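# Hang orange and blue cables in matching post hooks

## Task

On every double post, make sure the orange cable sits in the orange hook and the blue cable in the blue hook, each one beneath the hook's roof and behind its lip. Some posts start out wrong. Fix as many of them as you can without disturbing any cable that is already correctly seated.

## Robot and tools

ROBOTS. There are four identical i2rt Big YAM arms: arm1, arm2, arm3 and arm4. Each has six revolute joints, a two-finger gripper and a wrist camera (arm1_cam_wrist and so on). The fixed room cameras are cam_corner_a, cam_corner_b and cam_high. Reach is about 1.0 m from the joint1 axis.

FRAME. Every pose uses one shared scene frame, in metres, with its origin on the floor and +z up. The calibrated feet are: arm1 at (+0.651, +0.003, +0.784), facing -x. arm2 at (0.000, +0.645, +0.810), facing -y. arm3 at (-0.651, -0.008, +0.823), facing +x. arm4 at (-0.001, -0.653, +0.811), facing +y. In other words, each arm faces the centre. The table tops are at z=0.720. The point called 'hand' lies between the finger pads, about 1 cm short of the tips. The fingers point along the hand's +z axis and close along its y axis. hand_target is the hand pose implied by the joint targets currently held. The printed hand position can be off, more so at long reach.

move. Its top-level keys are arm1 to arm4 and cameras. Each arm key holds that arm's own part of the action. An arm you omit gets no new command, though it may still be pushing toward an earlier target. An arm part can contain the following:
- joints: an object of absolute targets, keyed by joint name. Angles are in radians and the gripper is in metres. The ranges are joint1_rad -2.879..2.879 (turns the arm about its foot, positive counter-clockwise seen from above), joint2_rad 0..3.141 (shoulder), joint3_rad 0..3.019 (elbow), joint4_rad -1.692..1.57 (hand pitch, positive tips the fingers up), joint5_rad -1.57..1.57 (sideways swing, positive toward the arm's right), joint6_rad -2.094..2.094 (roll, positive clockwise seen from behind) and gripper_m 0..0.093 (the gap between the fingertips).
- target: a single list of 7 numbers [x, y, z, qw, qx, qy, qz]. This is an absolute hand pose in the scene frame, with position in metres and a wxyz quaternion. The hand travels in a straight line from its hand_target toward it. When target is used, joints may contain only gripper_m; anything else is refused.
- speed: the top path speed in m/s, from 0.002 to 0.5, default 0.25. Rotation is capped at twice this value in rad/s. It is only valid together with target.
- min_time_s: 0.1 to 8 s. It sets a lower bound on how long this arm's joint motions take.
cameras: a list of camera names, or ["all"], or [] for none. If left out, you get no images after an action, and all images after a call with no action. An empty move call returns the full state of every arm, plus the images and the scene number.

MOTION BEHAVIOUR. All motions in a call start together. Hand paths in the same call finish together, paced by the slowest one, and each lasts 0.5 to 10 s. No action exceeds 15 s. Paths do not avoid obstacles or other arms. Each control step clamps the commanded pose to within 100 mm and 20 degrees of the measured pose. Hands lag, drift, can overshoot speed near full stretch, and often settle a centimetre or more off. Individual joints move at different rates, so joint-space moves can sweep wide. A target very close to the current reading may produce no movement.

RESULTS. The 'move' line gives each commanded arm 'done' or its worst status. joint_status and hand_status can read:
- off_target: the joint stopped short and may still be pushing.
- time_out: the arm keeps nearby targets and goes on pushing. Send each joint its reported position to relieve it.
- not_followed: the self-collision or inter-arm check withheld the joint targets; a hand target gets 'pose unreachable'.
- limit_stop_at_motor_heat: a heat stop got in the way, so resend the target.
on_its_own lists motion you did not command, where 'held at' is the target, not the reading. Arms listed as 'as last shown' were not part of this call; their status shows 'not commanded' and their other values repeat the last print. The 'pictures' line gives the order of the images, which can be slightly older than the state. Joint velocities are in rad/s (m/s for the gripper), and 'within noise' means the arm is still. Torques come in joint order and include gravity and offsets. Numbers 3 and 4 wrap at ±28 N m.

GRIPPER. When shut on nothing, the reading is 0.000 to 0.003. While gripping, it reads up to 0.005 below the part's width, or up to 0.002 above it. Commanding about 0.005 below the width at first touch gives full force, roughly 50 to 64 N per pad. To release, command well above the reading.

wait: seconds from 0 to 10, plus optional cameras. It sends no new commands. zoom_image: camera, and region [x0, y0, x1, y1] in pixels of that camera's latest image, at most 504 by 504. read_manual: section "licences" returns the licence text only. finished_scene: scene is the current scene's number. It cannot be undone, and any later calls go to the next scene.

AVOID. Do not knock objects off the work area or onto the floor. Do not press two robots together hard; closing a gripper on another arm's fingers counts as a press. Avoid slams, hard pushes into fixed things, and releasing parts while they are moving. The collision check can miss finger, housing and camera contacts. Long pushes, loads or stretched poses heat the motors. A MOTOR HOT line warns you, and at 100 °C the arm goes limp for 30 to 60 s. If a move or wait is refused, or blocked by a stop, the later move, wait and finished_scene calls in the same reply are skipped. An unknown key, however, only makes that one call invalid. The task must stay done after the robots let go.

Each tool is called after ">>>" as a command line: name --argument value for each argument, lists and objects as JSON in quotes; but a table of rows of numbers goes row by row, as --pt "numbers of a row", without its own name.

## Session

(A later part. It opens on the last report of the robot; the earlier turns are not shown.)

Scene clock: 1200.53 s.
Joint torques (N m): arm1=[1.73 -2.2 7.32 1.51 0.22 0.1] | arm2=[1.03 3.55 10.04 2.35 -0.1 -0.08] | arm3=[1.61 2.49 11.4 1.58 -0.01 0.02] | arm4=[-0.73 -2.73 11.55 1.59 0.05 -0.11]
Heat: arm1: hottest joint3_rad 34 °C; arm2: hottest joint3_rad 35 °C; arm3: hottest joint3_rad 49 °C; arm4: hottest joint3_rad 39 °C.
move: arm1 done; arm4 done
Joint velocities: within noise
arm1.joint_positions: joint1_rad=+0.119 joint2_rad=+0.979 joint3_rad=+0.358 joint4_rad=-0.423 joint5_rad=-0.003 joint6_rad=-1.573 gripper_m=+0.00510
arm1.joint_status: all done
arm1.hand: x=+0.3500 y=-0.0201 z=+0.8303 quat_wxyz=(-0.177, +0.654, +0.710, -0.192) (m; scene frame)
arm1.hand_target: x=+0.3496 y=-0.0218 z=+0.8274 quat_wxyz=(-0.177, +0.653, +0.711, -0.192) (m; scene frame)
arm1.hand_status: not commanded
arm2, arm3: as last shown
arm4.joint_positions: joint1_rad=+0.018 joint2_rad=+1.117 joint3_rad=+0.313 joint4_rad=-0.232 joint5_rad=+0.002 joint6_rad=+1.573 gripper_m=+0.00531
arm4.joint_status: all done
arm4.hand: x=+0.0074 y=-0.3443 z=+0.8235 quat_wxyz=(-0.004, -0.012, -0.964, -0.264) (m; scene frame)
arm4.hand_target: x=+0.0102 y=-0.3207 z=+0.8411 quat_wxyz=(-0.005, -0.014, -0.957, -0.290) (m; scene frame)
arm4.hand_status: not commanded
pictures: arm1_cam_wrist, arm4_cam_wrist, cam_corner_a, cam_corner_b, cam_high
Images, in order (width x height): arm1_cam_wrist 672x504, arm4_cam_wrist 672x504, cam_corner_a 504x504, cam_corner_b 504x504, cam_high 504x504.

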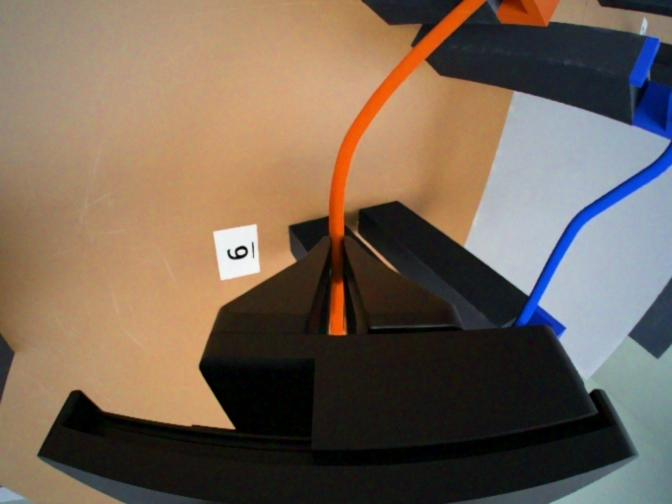

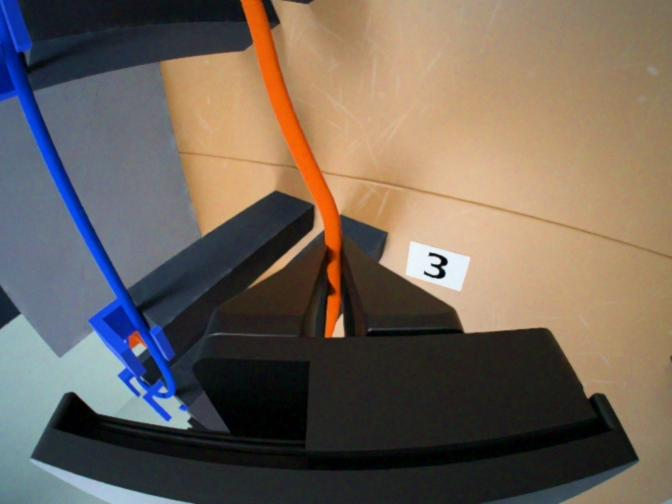

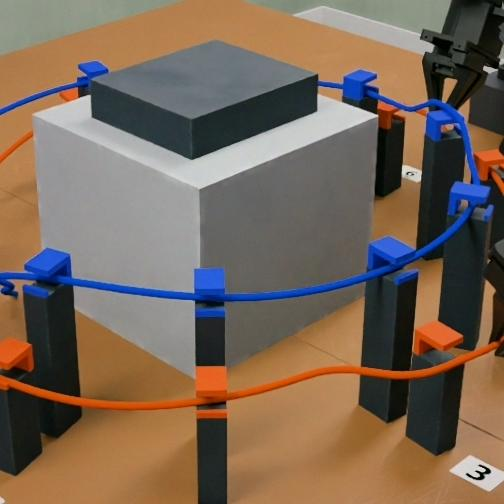

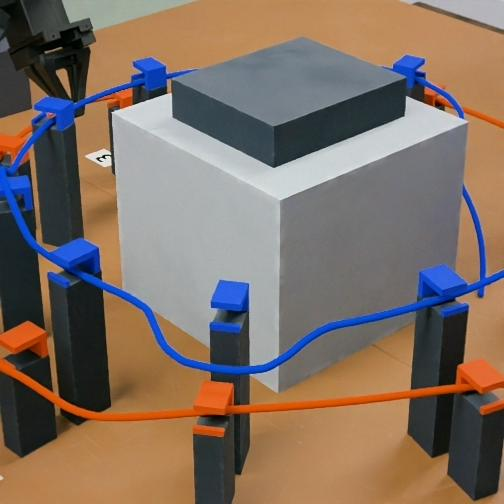

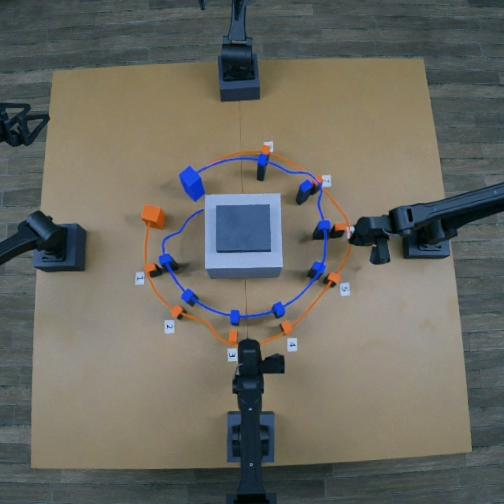

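>>> move --arm4 '{"joints": {"joint1_rad": 0.01, "joint2_rad": 1.146, "joint3_rad": 0.44, "joint4_rad": -0.311, "joint5_rad": 0, "joint6_rad": 1.57}, "min_time_s": 1.2}' --arm1 '{"joints": {"joint1_rad": 0.126, "joint2_rad": 1.067, "joint3_rad": 0.478, "joint4_rad": -0.412, "joint5_rad": 0, "joint6_rad": -1.57}, "min_time_s": 1.2}' --cameras '["arm4_cam_wrist", "arm1_cam_wrist", "cam_corner_a", "cam_corner_b", "cam_high"]'

>>> zoom_image --camera "cam_corner_a" --region '[384, 284, 504, 464]'

>>> zoom_image --camera "cam_corner_b" --region '[0, 300, 70, 400]'

>>> zoom_image --camera "cam_high" --region '[300, 200, 370, 270]'

>>> zoom_image --camera "cam_high" --region '[200, 310, 270, 380]'

Scene clock: 1232.77 s.
Joint torques (N m): arm1=[1.85 -3.72 11.78 1.39 0.16 0.06] | arm2=[1.03 3.66 10.03 2.26 -0.08 -0.08] | arm3=[1.61 2.49 11.4 1.58 -0.01 0.02] | arm4=[-0.67 -3.9 12.98 0.61 0.04 -0.11]
Heat: arm1: hottest joint3_rad 35 °C; arm2: hottest joint3_rad 35 °C; arm3: hottest joint3_rad 50 °C; arm4: hottest joint3_rad 39 °C.
move: arm1 done; arm4 done
Joint velocities: within noise
arm1.joint_positions: joint1_rad=+0.119 joint2_rad=+1.058 joint3_rad=+0.425 joint4_rad=-0.423 joint5_rad=-0.001 joint6_rad=-1.573 gripper_m=+0.00510
arm1.joint_status: all done
arm1.hand: x=+0.3271 y=-0.0217 z=+0.8362 quat_wxyz=(-0.174, +0.656, +0.711, -0.187) (m; scene frame)
arm1.hand_target: x=+0.3025 y=-0.0258 z=+0.8585 quat_wxyz=(-0.191, +0.649, +0.706, -0.207) (m; scene frame)
arm1.hand_status: not commanded
arm2: as last shown
arm3.joint_positions: joint1_rad=+0.813 joint2_rad=+0.637 joint3_rad=+1.446 joint4_rad=-1.210 joint5_rad=+0.107 joint6_rad=-0.407 gripper_m=+0.09396
arm3.joint_status: not commanded
arm3.hand: x=-0.4606 y=+0.1666 z=+1.4097 quat_wxyz=(-0.543, +0.455, -0.703, -0.064) (m; scene frame)
arm3.hand_target: x=-0.4629 y=+0.1641 z=+1.4194 quat_wxyz=(-0.552, +0.451, -0.698, -0.066) (m; scene frame)
arm3.hand_status: not commanded
arm4.joint_positions: joint1_rad=+0.018 joint2_rad=+1.141 joint3_rad=+0.383 joint4_rad=-0.305 joint5_rad=+0.002 joint6_rad=+1.573 gripper_m=+0.00530
arm4.joint_status: all done
arm4.hand: x=+0.0077 y=-0.3290 z=+0.8351 quat_wxyz=(-0.004, -0.012, -0.968, -0.251) (m; scene frame)
arm4.hand_target: x=+0.0107 y=-0.3041 z=+0.8562 quat_wxyz=(-0.004, -0.015, -0.962, -0.273) (m; scene frame)
arm4.hand_status: not commanded
pictures: arm1_cam_wrist, arm4_cam_wrist, cam_corner_a, cam_corner_b, cam_high
Images, in order (width x height): arm1_cam_wrist 672x504, arm4_cam_wrist 672x504, cam_corner_a 504x504, cam_corner_b 504x504, cam_high 504x504.

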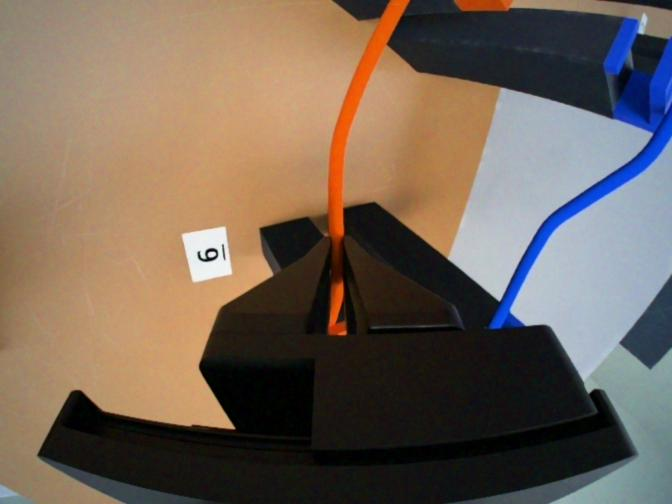

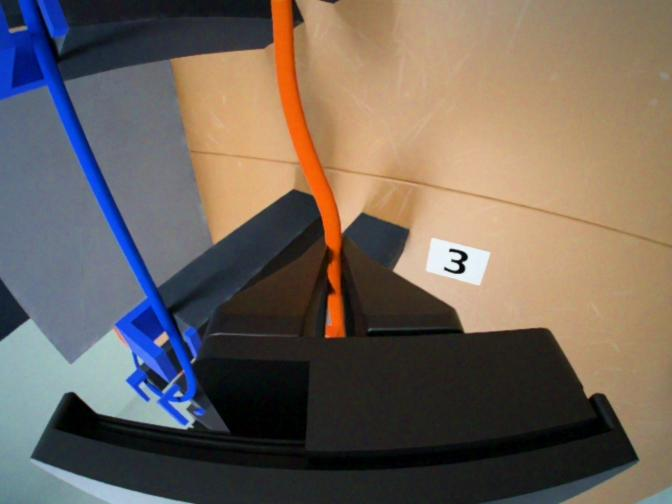

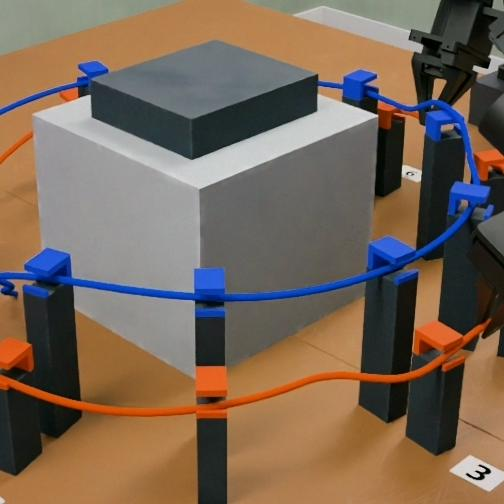

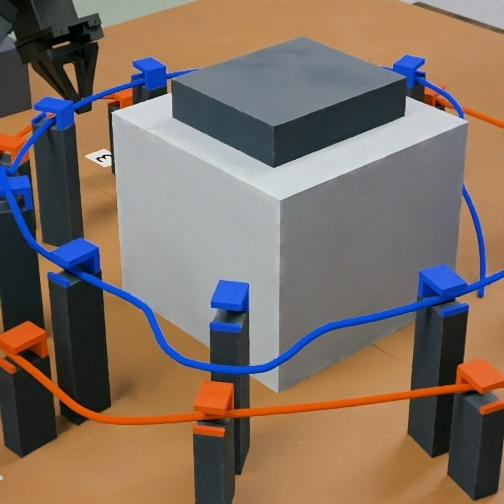

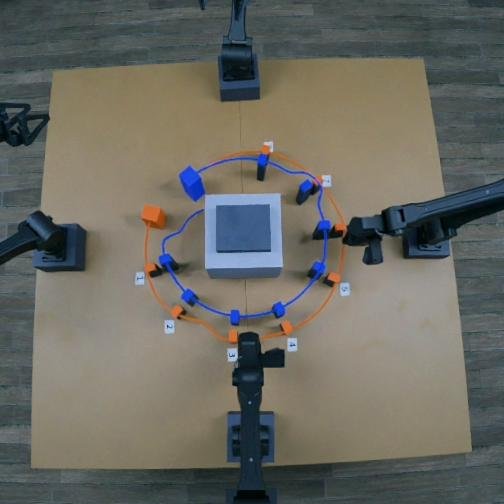

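Scaled by 2.800 from the camera's 504x504 image, which has a finer 720x720 frame.

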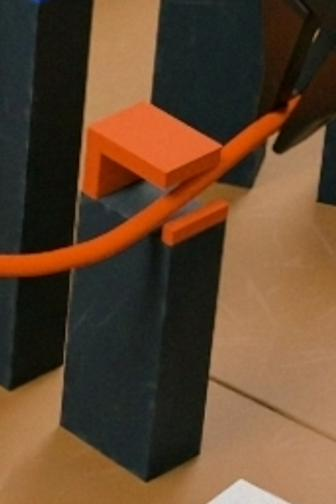

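Scaled by 5.040 from the camera's 504x504 image, which has a finer 720x720 frame.

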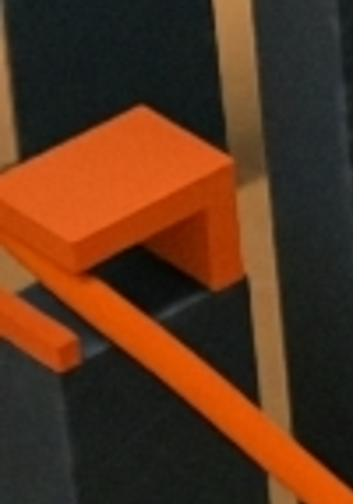

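Scaled by 7.200 from the camera's 504x504 image, which has a finer 720x720 frame.

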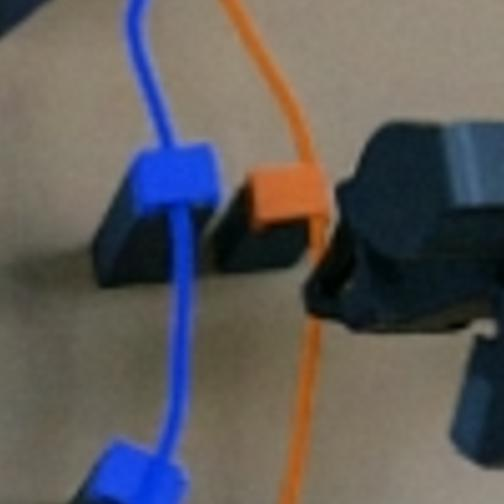

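Scaled by 7.200 from the camera's 504x504 image, which has a finer 720x720 frame.

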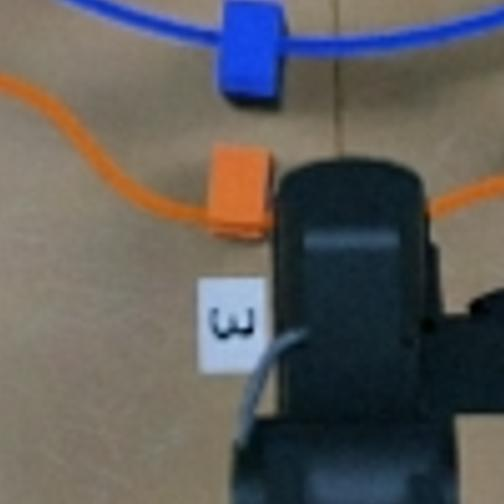

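>>> move --arm4 '{"joints": {"joint1_rad": 0.01, "joint2_rad": 1.208, "joint3_rad": 0.44, "joint4_rad": -0.222, "joint5_rad": 0, "joint6_rad": 1.57}, "min_time_s": 0.8}' --arm1 '{"joints": {"joint1_rad": 0.126, "joint2_rad": 1.114, "joint3_rad": 0.478, "joint4_rad": -0.357, "joint5_rad": 0, "joint6_rad": -1.57}, "min_time_s": 0.8}' --cameras '["arm4_cam_wrist", "arm1_cam_wrist", "cam_corner_a", "cam_corner_b", "cam_high"]'

>>> zoom_image --camera "cam_corner_a" --region '[384, 284, 504, 464]'

>>> zoom_image --camera "cam_corner_b" --region '[0, 300, 70, 400]'

>>> zoom_image --camera "cam_high" --region '[300, 160, 370, 270]'

>>> zoom_image --camera "cam_corner_b" --region '[180, 250, 300, 430]'

Scene clock: 1261.33 s.
Joint torques (N m): arm1=[1.73 -4.54 11.14 1.63 0.14 0.07] | arm2=[0.91 3.49 10 2.33 -0.08 -0.09] | arm3=[1.61 2.49 11.4 1.58 -0.01 0.02] | arm4=[-0.56 -4.25 12 1.65 0.07 -0.12]
Heat: arm1: hottest joint3_rad 39 °C; arm2: hottest joint3_rad 35 °C; arm3: hottest joint3_rad 50 °C; arm4: hottest joint3_rad 45 °C.
move: arm1 done; arm4 done
Joint velocities: within noise
arm1.joint_positions: joint1_rad=+0.119 joint2_rad=+1.103 joint3_rad=+0.430 joint4_rad=-0.374 joint5_rad=-0.001 joint6_rad=-1.573 gripper_m=+0.00510
arm1.joint_status: all done
arm1.hand: x=+0.3180 y=-0.0224 z=+0.8306 quat_wxyz=(-0.177, +0.655, +0.710, -0.190) (m; scene frame)
arm1.hand_target: x=+0.2941 y=-0.0266 z=+0.8501 quat_wxyz=(-0.194, +0.649, +0.706, -0.210) (m; scene frame)
arm1.hand_status: not commanded
arm2.joint_positions: joint1_rad=-0.163 joint2_rad=+0.649 joint3_rad=+1.476 joint4_rad=-1.183 joint5_rad=+0.001 joint6_rad=-0.621 gripper_m=+0.09396
arm2.joint_status: not commanded
arm2.hand: x=-0.0328 y=+0.4044 z=+1.4220 quat_wxyz=(-0.233, -0.418, -0.701, +0.528) (m; scene frame)
arm2.hand_target: x=-0.0324 y=+0.4086 z=+1.4363 quat_wxyz=(-0.239, -0.414, -0.693, +0.540) (m; scene frame)
arm2.hand_status: not commanded
arm3: as last shown
arm4.joint_positions: joint1_rad=+0.018 joint2_rad=+1.201 joint3_rad=+0.391 joint4_rad=-0.240 joint5_rad=+0.001 joint6_rad=+1.573 gripper_m=+0.00530
arm4.joint_status: all done
arm4.hand: x=+0.0079 y=-0.3178 z=+0.8276 quat_wxyz=(-0.003, -0.012, -0.966, -0.257) (m; scene frame)
arm4.hand_target: x=+0.0111 y=-0.2910 z=+0.8473 quat_wxyz=(-0.004, -0.014, -0.958, -0.286) (m; scene frame)
arm4.hand_status: not commanded
pictures: arm1_cam_wrist, arm4_cam_wrist, cam_corner_a, cam_corner_b, cam_high
Images, in order (width x height): arm1_cam_wrist 672x504, arm4_cam_wrist 672x504, cam_corner_a 504x504, cam_corner_b 504x504, cam_high 504x504.

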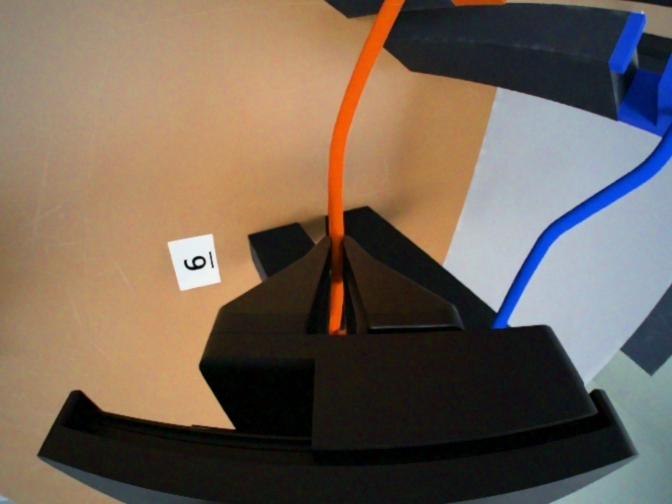

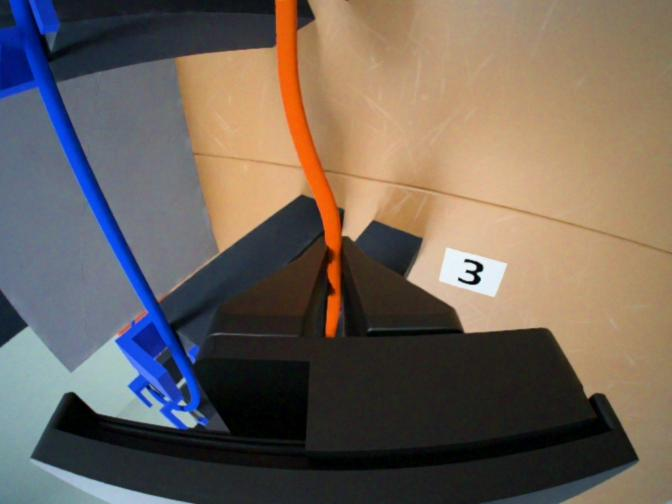

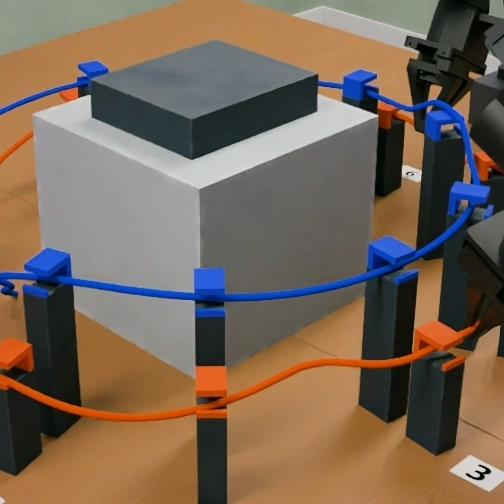

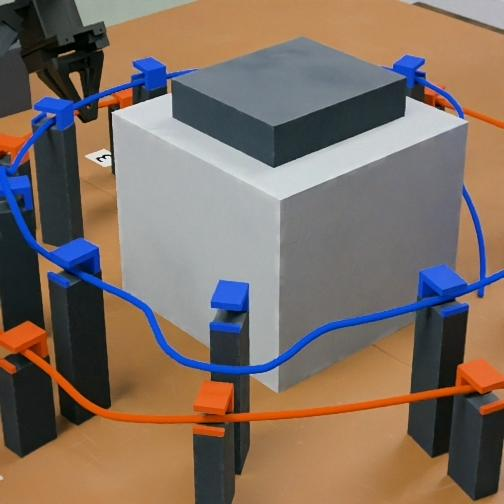

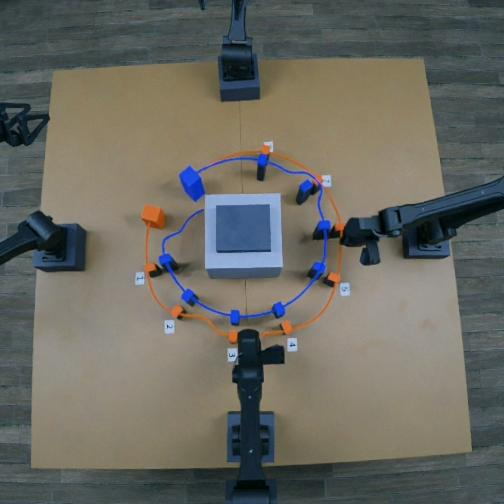

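Scaled by 2.800 from the camera's 504x504 image, which has a finer 720x720 frame.

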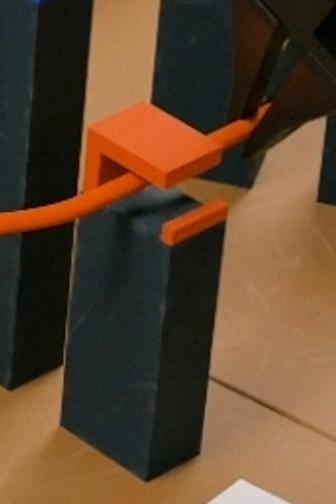

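Scaled by 5.040 from the camera's 504x504 image, which has a finer 720x720 frame.

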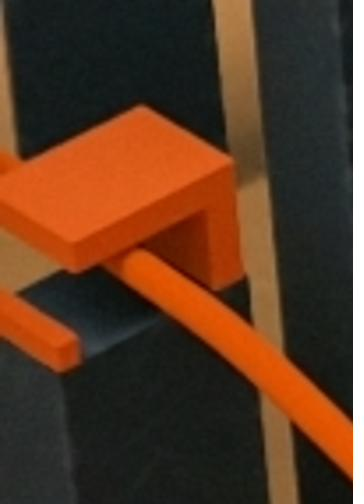

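Scaled by 4.582 from the camera's 504x504 image, which has a finer 720x720 frame.

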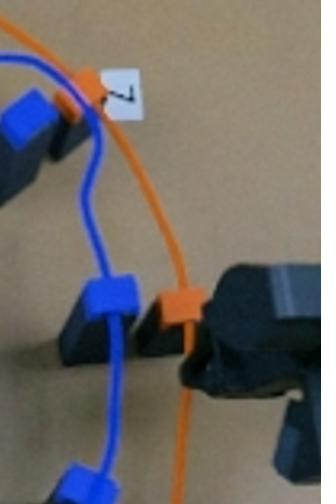

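Scaled by 2.800 from the camera's 504x504 image, which has a finer 720x720 frame.

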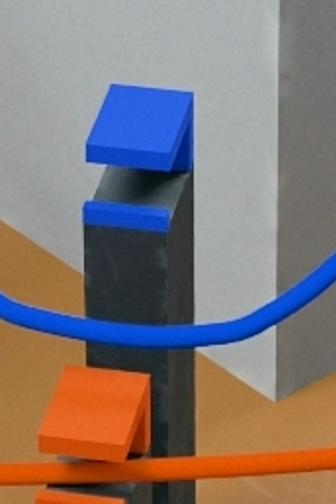

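>>> move --arm4 '{"joints": {"gripper_m": 0.05}}' --arm1 '{"joints": {"gripper_m": 0.05}}' --cameras '["cam_corner_a", "cam_corner_b"]'

>>> zoom_image --camera "cam_corner_a" --region '[384, 284, 504, 464]'

>>> zoom_image --camera "cam_corner_b" --region '[0, 300, 70, 400]'

>>> zoom_image --camera "cam_corner_a" --region '[160, 330, 260, 430]'

>>> zoom_image --camera "cam_corner_b" --region '[170, 350, 270, 450]'

Scene clock: 1280.53 s.
Joint torques (N m): arm1=[1.38 -4.07 11.15 1.58 0.18 0.06] | arm2=[0.91 3.6 10.06 2.3 -0.08 -0.08] | arm3=[1.61 2.43 11.41 1.58 -0.01 0.02] | arm4=[-0.67 -4.37 11.89 1.68 0.05 -0.11]
Heat: arm1: hottest joint3_rad 40 °C; arm2: hottest joint3_rad 35 °C; arm3: hottest joint3_rad 50 °C; arm4: hottest joint3_rad 42 °C.
move: arm1 done; arm4 done
Joint velocities: within noise
arm1.joint_positions: joint1_rad=+0.119 joint2_rad=+1.103 joint3_rad=+0.430 joint4_rad=-0.374 joint5_rad=-0.001 joint6_rad=-1.573 gripper_m=+0.04986
arm1.joint_status: all done
arm1.hand: x=+0.3180 y=-0.0224 z=+0.8306 quat_wxyz=(-0.177, +0.655, +0.710, -0.190) (m; scene frame)
arm1.hand_target: x=+0.2941 y=-0.0266 z=+0.8501 quat_wxyz=(-0.194, +0.649, +0.706, -0.210) (m; scene frame)
arm1.hand_status: not commanded
arm2, arm3: as last shown
arm4.joint_positions: joint1_rad=+0.018 joint2_rad=+1.201 joint3_rad=+0.391 joint4_rad=-0.240 joint5_rad=+0.001 joint6_rad=+1.573 gripper_m=+0.04987
arm4.joint_status: all done
arm4.hand: x=+0.0079 y=-0.3178 z=+0.8276 quat_wxyz=(-0.003, -0.012, -0.966, -0.257) (m; scene frame)
arm4.hand_target: x=+0.0111 y=-0.2910 z=+0.8473 quat_wxyz=(-0.004, -0.014, -0.958, -0.286) (m; scene frame)
arm4.hand_status: not commanded
pictures: cam_corner_a, cam_corner_b
Images, in order (width x height): cam_corner_a 504x504, cam_corner_b 504x504.

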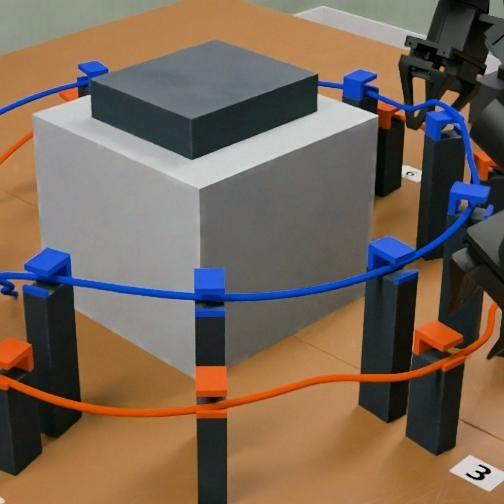

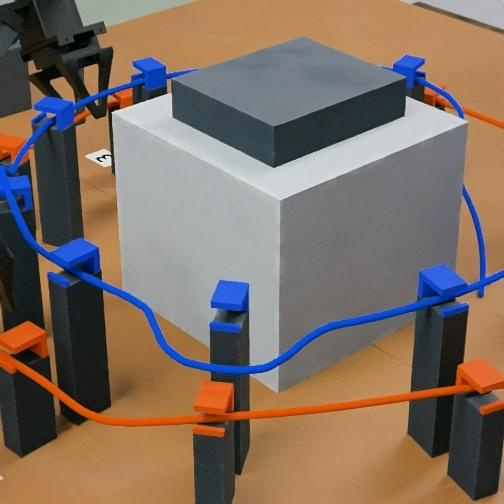

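Scaled by 2.800 from the camera's 504x504 image, which has a finer 720x720 frame.

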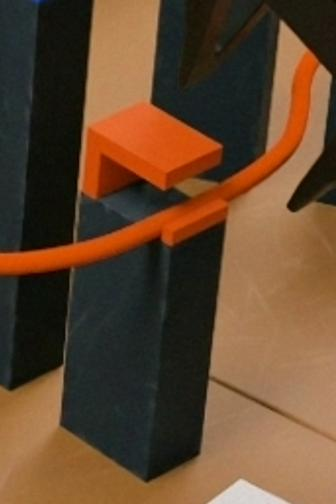

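Scaled by 5.040 from the camera's 504x504 image, which has a finer 720x720 frame.

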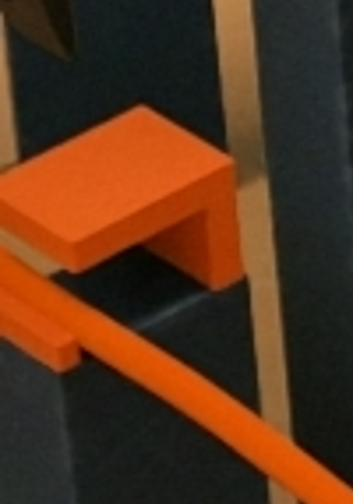

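Scaled by 5.040 from the camera's 504x504 image, which has a finer 720x720 frame.

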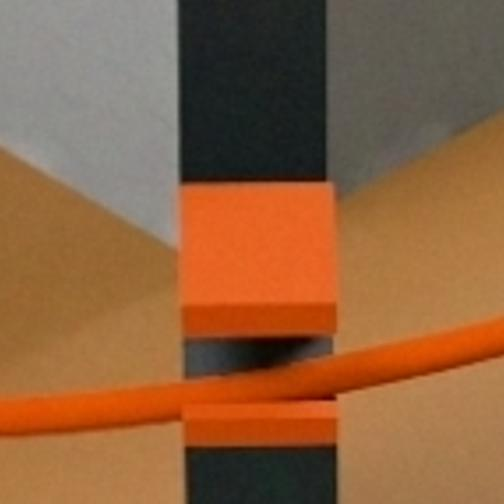

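Scaled by 5.040 from the camera's 504x504 image, which has a finer 720x720 frame.

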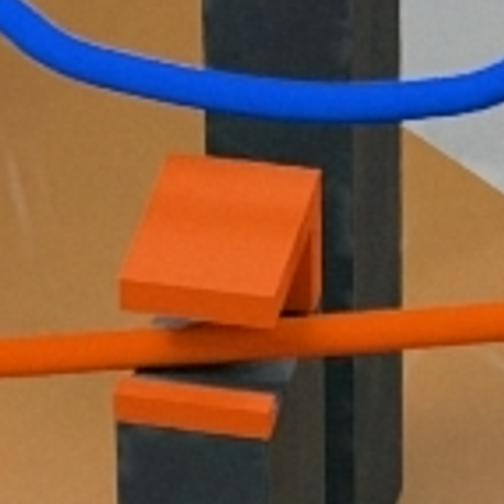

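>>> move --arm4 '{"joints": {"joint1_rad": 0.01, "joint2_rad": 0.726, "joint3_rad": 0.47, "joint4_rad": -0.773, "joint5_rad": 0, "joint6_rad": 1.57}, "min_time_s": 1.5}' --arm1 '{"joints": {"joint1_rad": 0.126, "joint2_rad": 0.709, "joint3_rad": 0.56, "joint4_rad": -0.869, "joint5_rad": 0, "joint6_rad": -1.57}, "min_time_s": 1.5}' --cameras '["cam_corner_a", "cam_corner_b"]'

>>> move --arm1 '{"joints": {"joint1_rad": 0.429, "joint2_rad": 1.515, "joint3_rad": 1.30, "joint4_rad": -1.248, "joint5_rad": 0, "joint6_rad": -0.375, "gripper_m": 0.09}, "min_time_s": 2.5}' --arm2 '{"joints": {"joint1_rad": 0.415, "joint2_rad": 1.834, "joint3_rad": 1.592, "joint4_rad": -1.24, "joint5_rad": 0, "joint6_rad": -0.18, "gripper_m": 0.09}, "min_time_s": 3}' --cameras '["all"]'

>>> zoom_image --camera "cam_corner_a" --region '[384, 284, 504, 464]'

>>> zoom_image --camera "cam_corner_b" --region '[0, 300, 70, 400]'

Scene clock: 1415.33 s.
Joint torques (N m): arm1=[1.79 -2.37 13.38 0.75 0.18 0.08] | arm2=[1.08 3.6 9.98 2.25 -0.09 -0.08] | arm3=[1.61 2.49 11.4 1.58 -0.01 0.02] | arm4=[-0.79 -0.44 15.79 0.42 0.07 -0.11]
Heat: arm1: hottest joint3_rad 42 °C; arm2: hottest joint3_rad 36 °C; arm3: hottest joint3_rad 51 °C; arm4: hottest joint3_rad 42 °C.
move: arm1 done; arm4 done
Joint velocities: within noise
arm1.joint_positions: joint1_rad=+0.119 joint2_rad=+0.717 joint3_rad=+0.504 joint4_rad=-0.859 joint5_rad=-0.001 joint6_rad=-1.573 gripper_m=+0.04993
arm1.joint_status: all done
arm1.hand: x=+0.3792 y=-0.0178 z=+0.9166 quat_wxyz=(-0.169, +0.657, +0.712, -0.182) (m; scene frame)
arm1.hand_target: x=+0.3658 y=-0.0206 z=+0.9453 quat_wxyz=(-0.186, +0.651, +0.708, -0.201) (m; scene frame)
arm1.hand_status: not commanded
arm2, arm3: as last shown
arm4.joint_positions: joint1_rad=+0.018 joint2_rad=+0.732 joint3_rad=+0.408 joint4_rad=-0.764 joint5_rad=+0.001 joint6_rad=+1.573 gripper_m=+0.04995
arm4.joint_status: all done
arm4.hand: x=+0.0062 y=-0.3900 z=+0.9041 quat_wxyz=(-0.003, -0.012, -0.971, -0.239) (m; scene frame)
arm4.hand_target: x=+0.0086 y=-0.3717 z=+0.9348 quat_wxyz=(-0.004, -0.015, -0.963, -0.268) (m; scene frame)
arm4.hand_status: not commanded
pictures: cam_corner_a, cam_corner_b
Images, in order (width x height): cam_corner_a 504x504, cam_corner_b 504x504.

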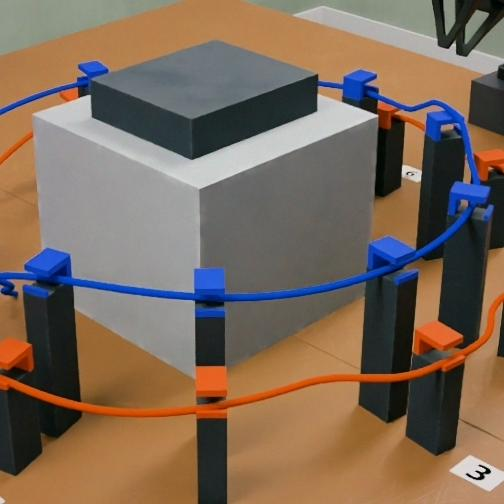

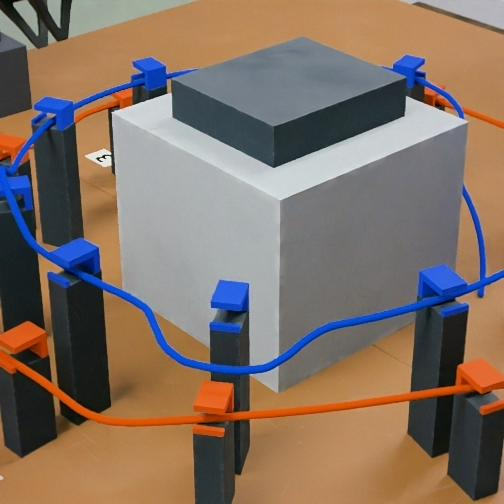

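Scene clock: 1419.03 s.
Joint torques (N m): arm1=[1.44 -11.4 12.49 -0.13 0.23 0.06] | arm2=[1.61 -19.19 13.49 -0.01 -0.09 -0.06] | arm3=[1.61 2.49 11.41 1.58 -0.01 0.02] | arm4=[-0.56 -0.67 15.82 0.49 0.09 -0.11]
Heat: arm1: hottest joint3_rad 43 °C; arm2: hottest joint3_rad 37 °C; arm3: hottest joint3_rad 51 °C; arm4: hottest joint3_rad 42 °C.
move: arm1 done; arm2 done
Joint velocities: within noise
arm1.joint_positions: joint1_rad=+0.421 joint2_rad=+1.504 joint3_rad=+1.247 joint4_rad=-1.238 joint5_rad=-0.001 joint6_rad=-0.382 gripper_m=+0.08991
arm1.joint_status: all done
arm1.hand: x=+0.2312 y=-0.1643 z=+0.9528 quat_wxyz=(+0.000, +0.928, +0.371, -0.038) (m; scene frame)
arm1.hand_target: x=+0.2178 y=-0.1735 z=+0.9687 quat_wxyz=(-0.001, +0.927, +0.372, -0.054) (m; scene frame)
arm1.hand_status: not commanded
arm2.joint_positions: joint1_rad=+0.411 joint2_rad=+1.836 joint3_rad=+1.539 joint4_rad=-1.228 joint5_rad=+0.001 joint6_rad=-0.188 gripper_m=+0.09008
arm2.joint_status: all done
arm2.hand: x=+0.2445 y=+0.1401 z=+0.9366 quat_wxyz=(-0.022, -0.449, -0.893, +0.021) (m; scene frame)
arm2.hand_target: x=+0.2535 y=+0.1275 z=+0.9582 quat_wxyz=(-0.040, -0.450, -0.891, +0.033) (m; scene frame)
arm2.hand_status: not commanded
arm3, arm4: as last shown
pictures: arm1_cam_wrist, arm2_cam_wrist, arm3_cam_wrist, arm4_cam_wrist, cam_corner_a, cam_corner_b, cam_high
Images, in order (width x height): arm1_cam_wrist 672x504, arm2_cam_wrist 672x504, arm3_cam_wrist 672x504, arm4_cam_wrist 672x504, cam_corner_a 504x504, cam_corner_b 504x504, cam_high 504x504.

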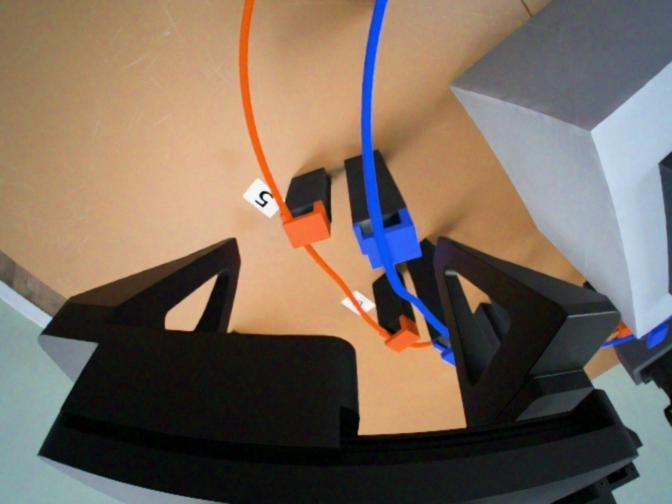

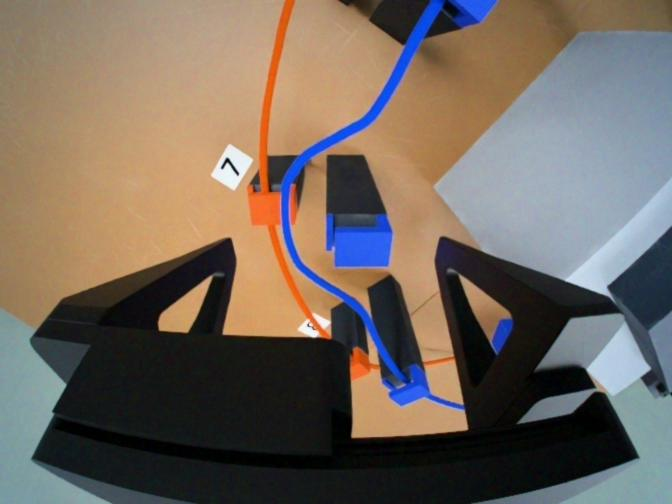

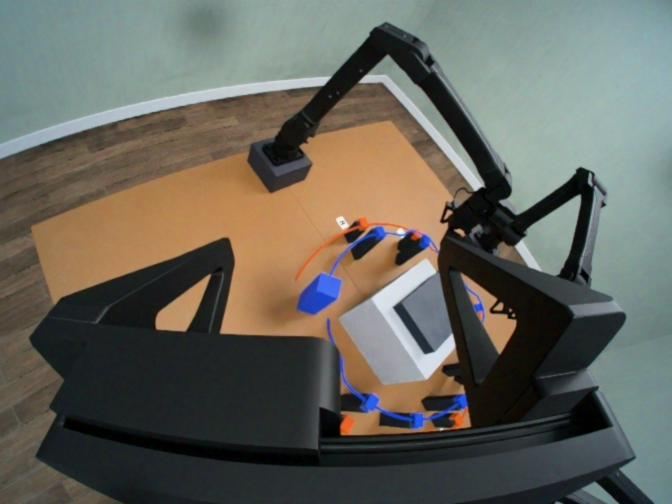

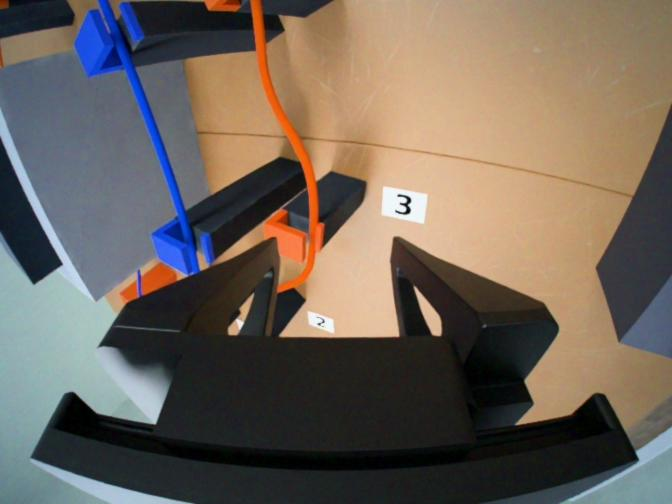

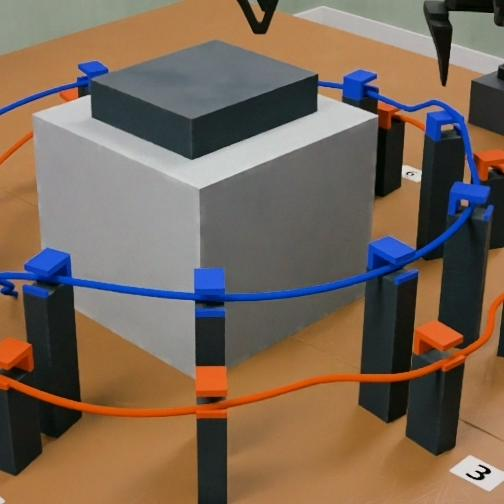

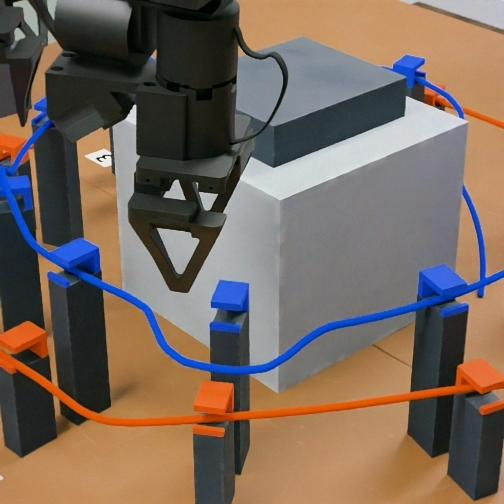

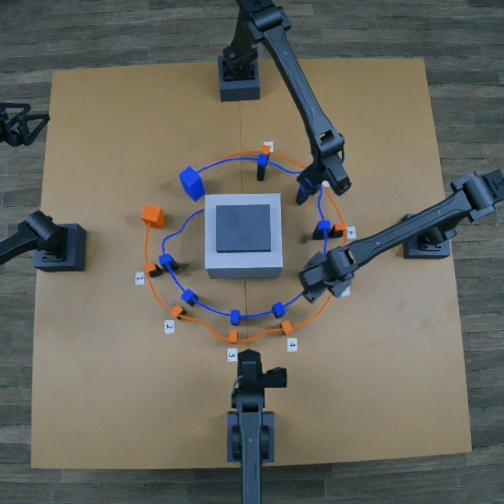

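Scaled by 2.800 from the camera's 504x504 image, which has a finer 720x720 frame.

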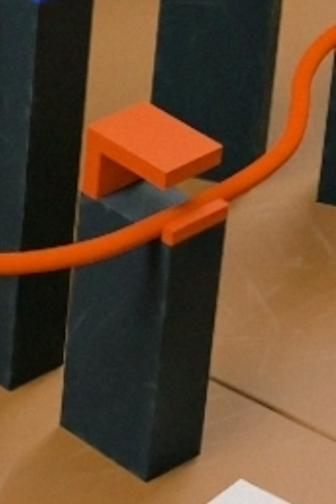

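Scaled by 5.040 from the camera's 504x504 image, which has a finer 720x720 frame.

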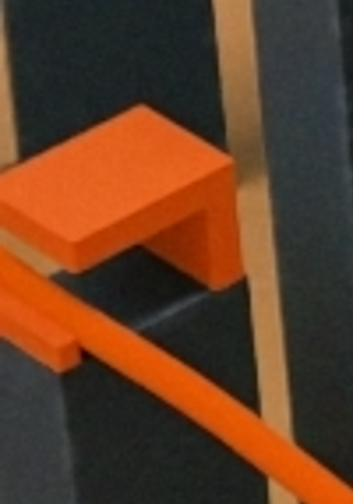

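>>> zoom_image --camera "arm4_cam_wrist" --region '[230, 150, 380, 300]'

>>> zoom_image --camera "arm1_cam_wrist" --region '[220, 140, 460, 370]'

>>> zoom_image --camera "arm2_cam_wrist" --region '[220, 120, 450, 420]'

>>> zoom_image --camera "cam_corner_b" --region '[110, 200, 290, 400]'

>>> zoom_image --camera "cam_corner_a" --region '[404, 0, 504, 220]'

Scaled by 3.360 from the camera's 672x504 image, which has a finer 960x720 frame.

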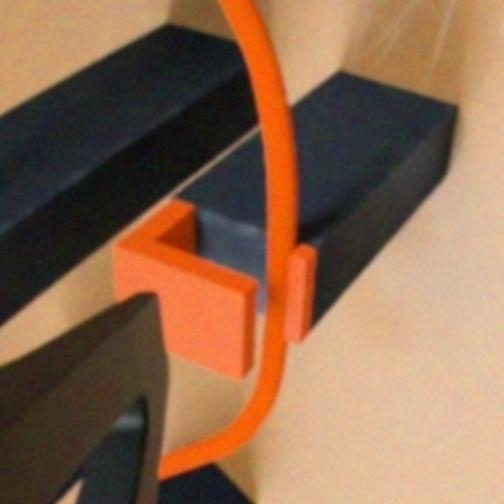

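Scaled by 2.100 from the camera's 672x504 image, which has a finer 960x720 frame.

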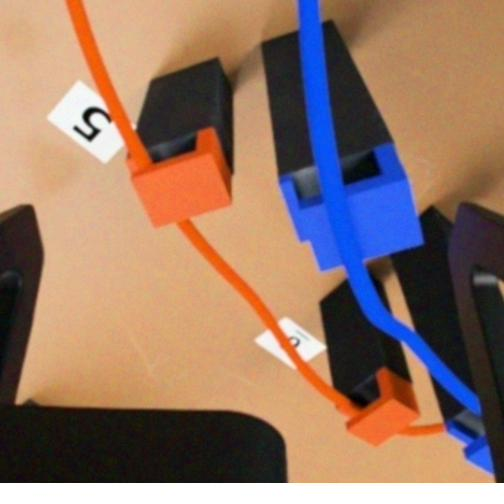

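Scaled by 1.680 from the camera's 672x504 image, which has a finer 960x720 frame.

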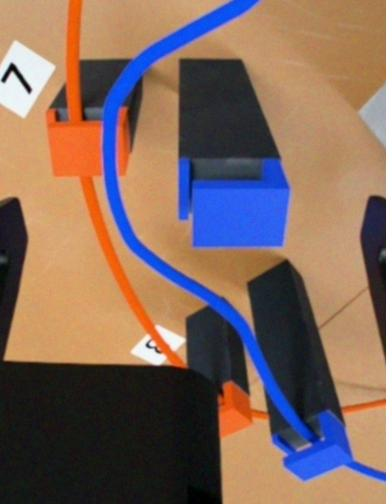

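Scaled by 2.520 from the camera's 504x504 image, which has a finer 720x720 frame.

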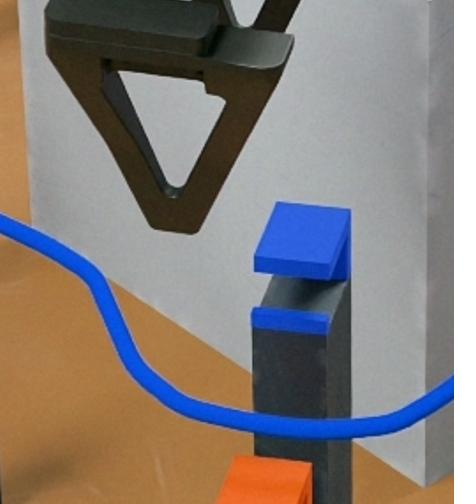

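Scaled by 2.291 from the camera's 504x504 image, which has a finer 720x720 frame.

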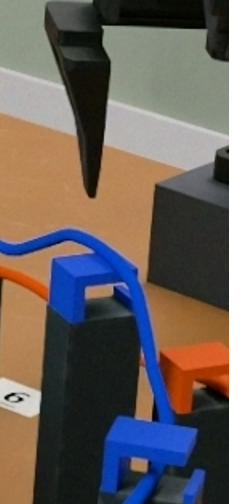

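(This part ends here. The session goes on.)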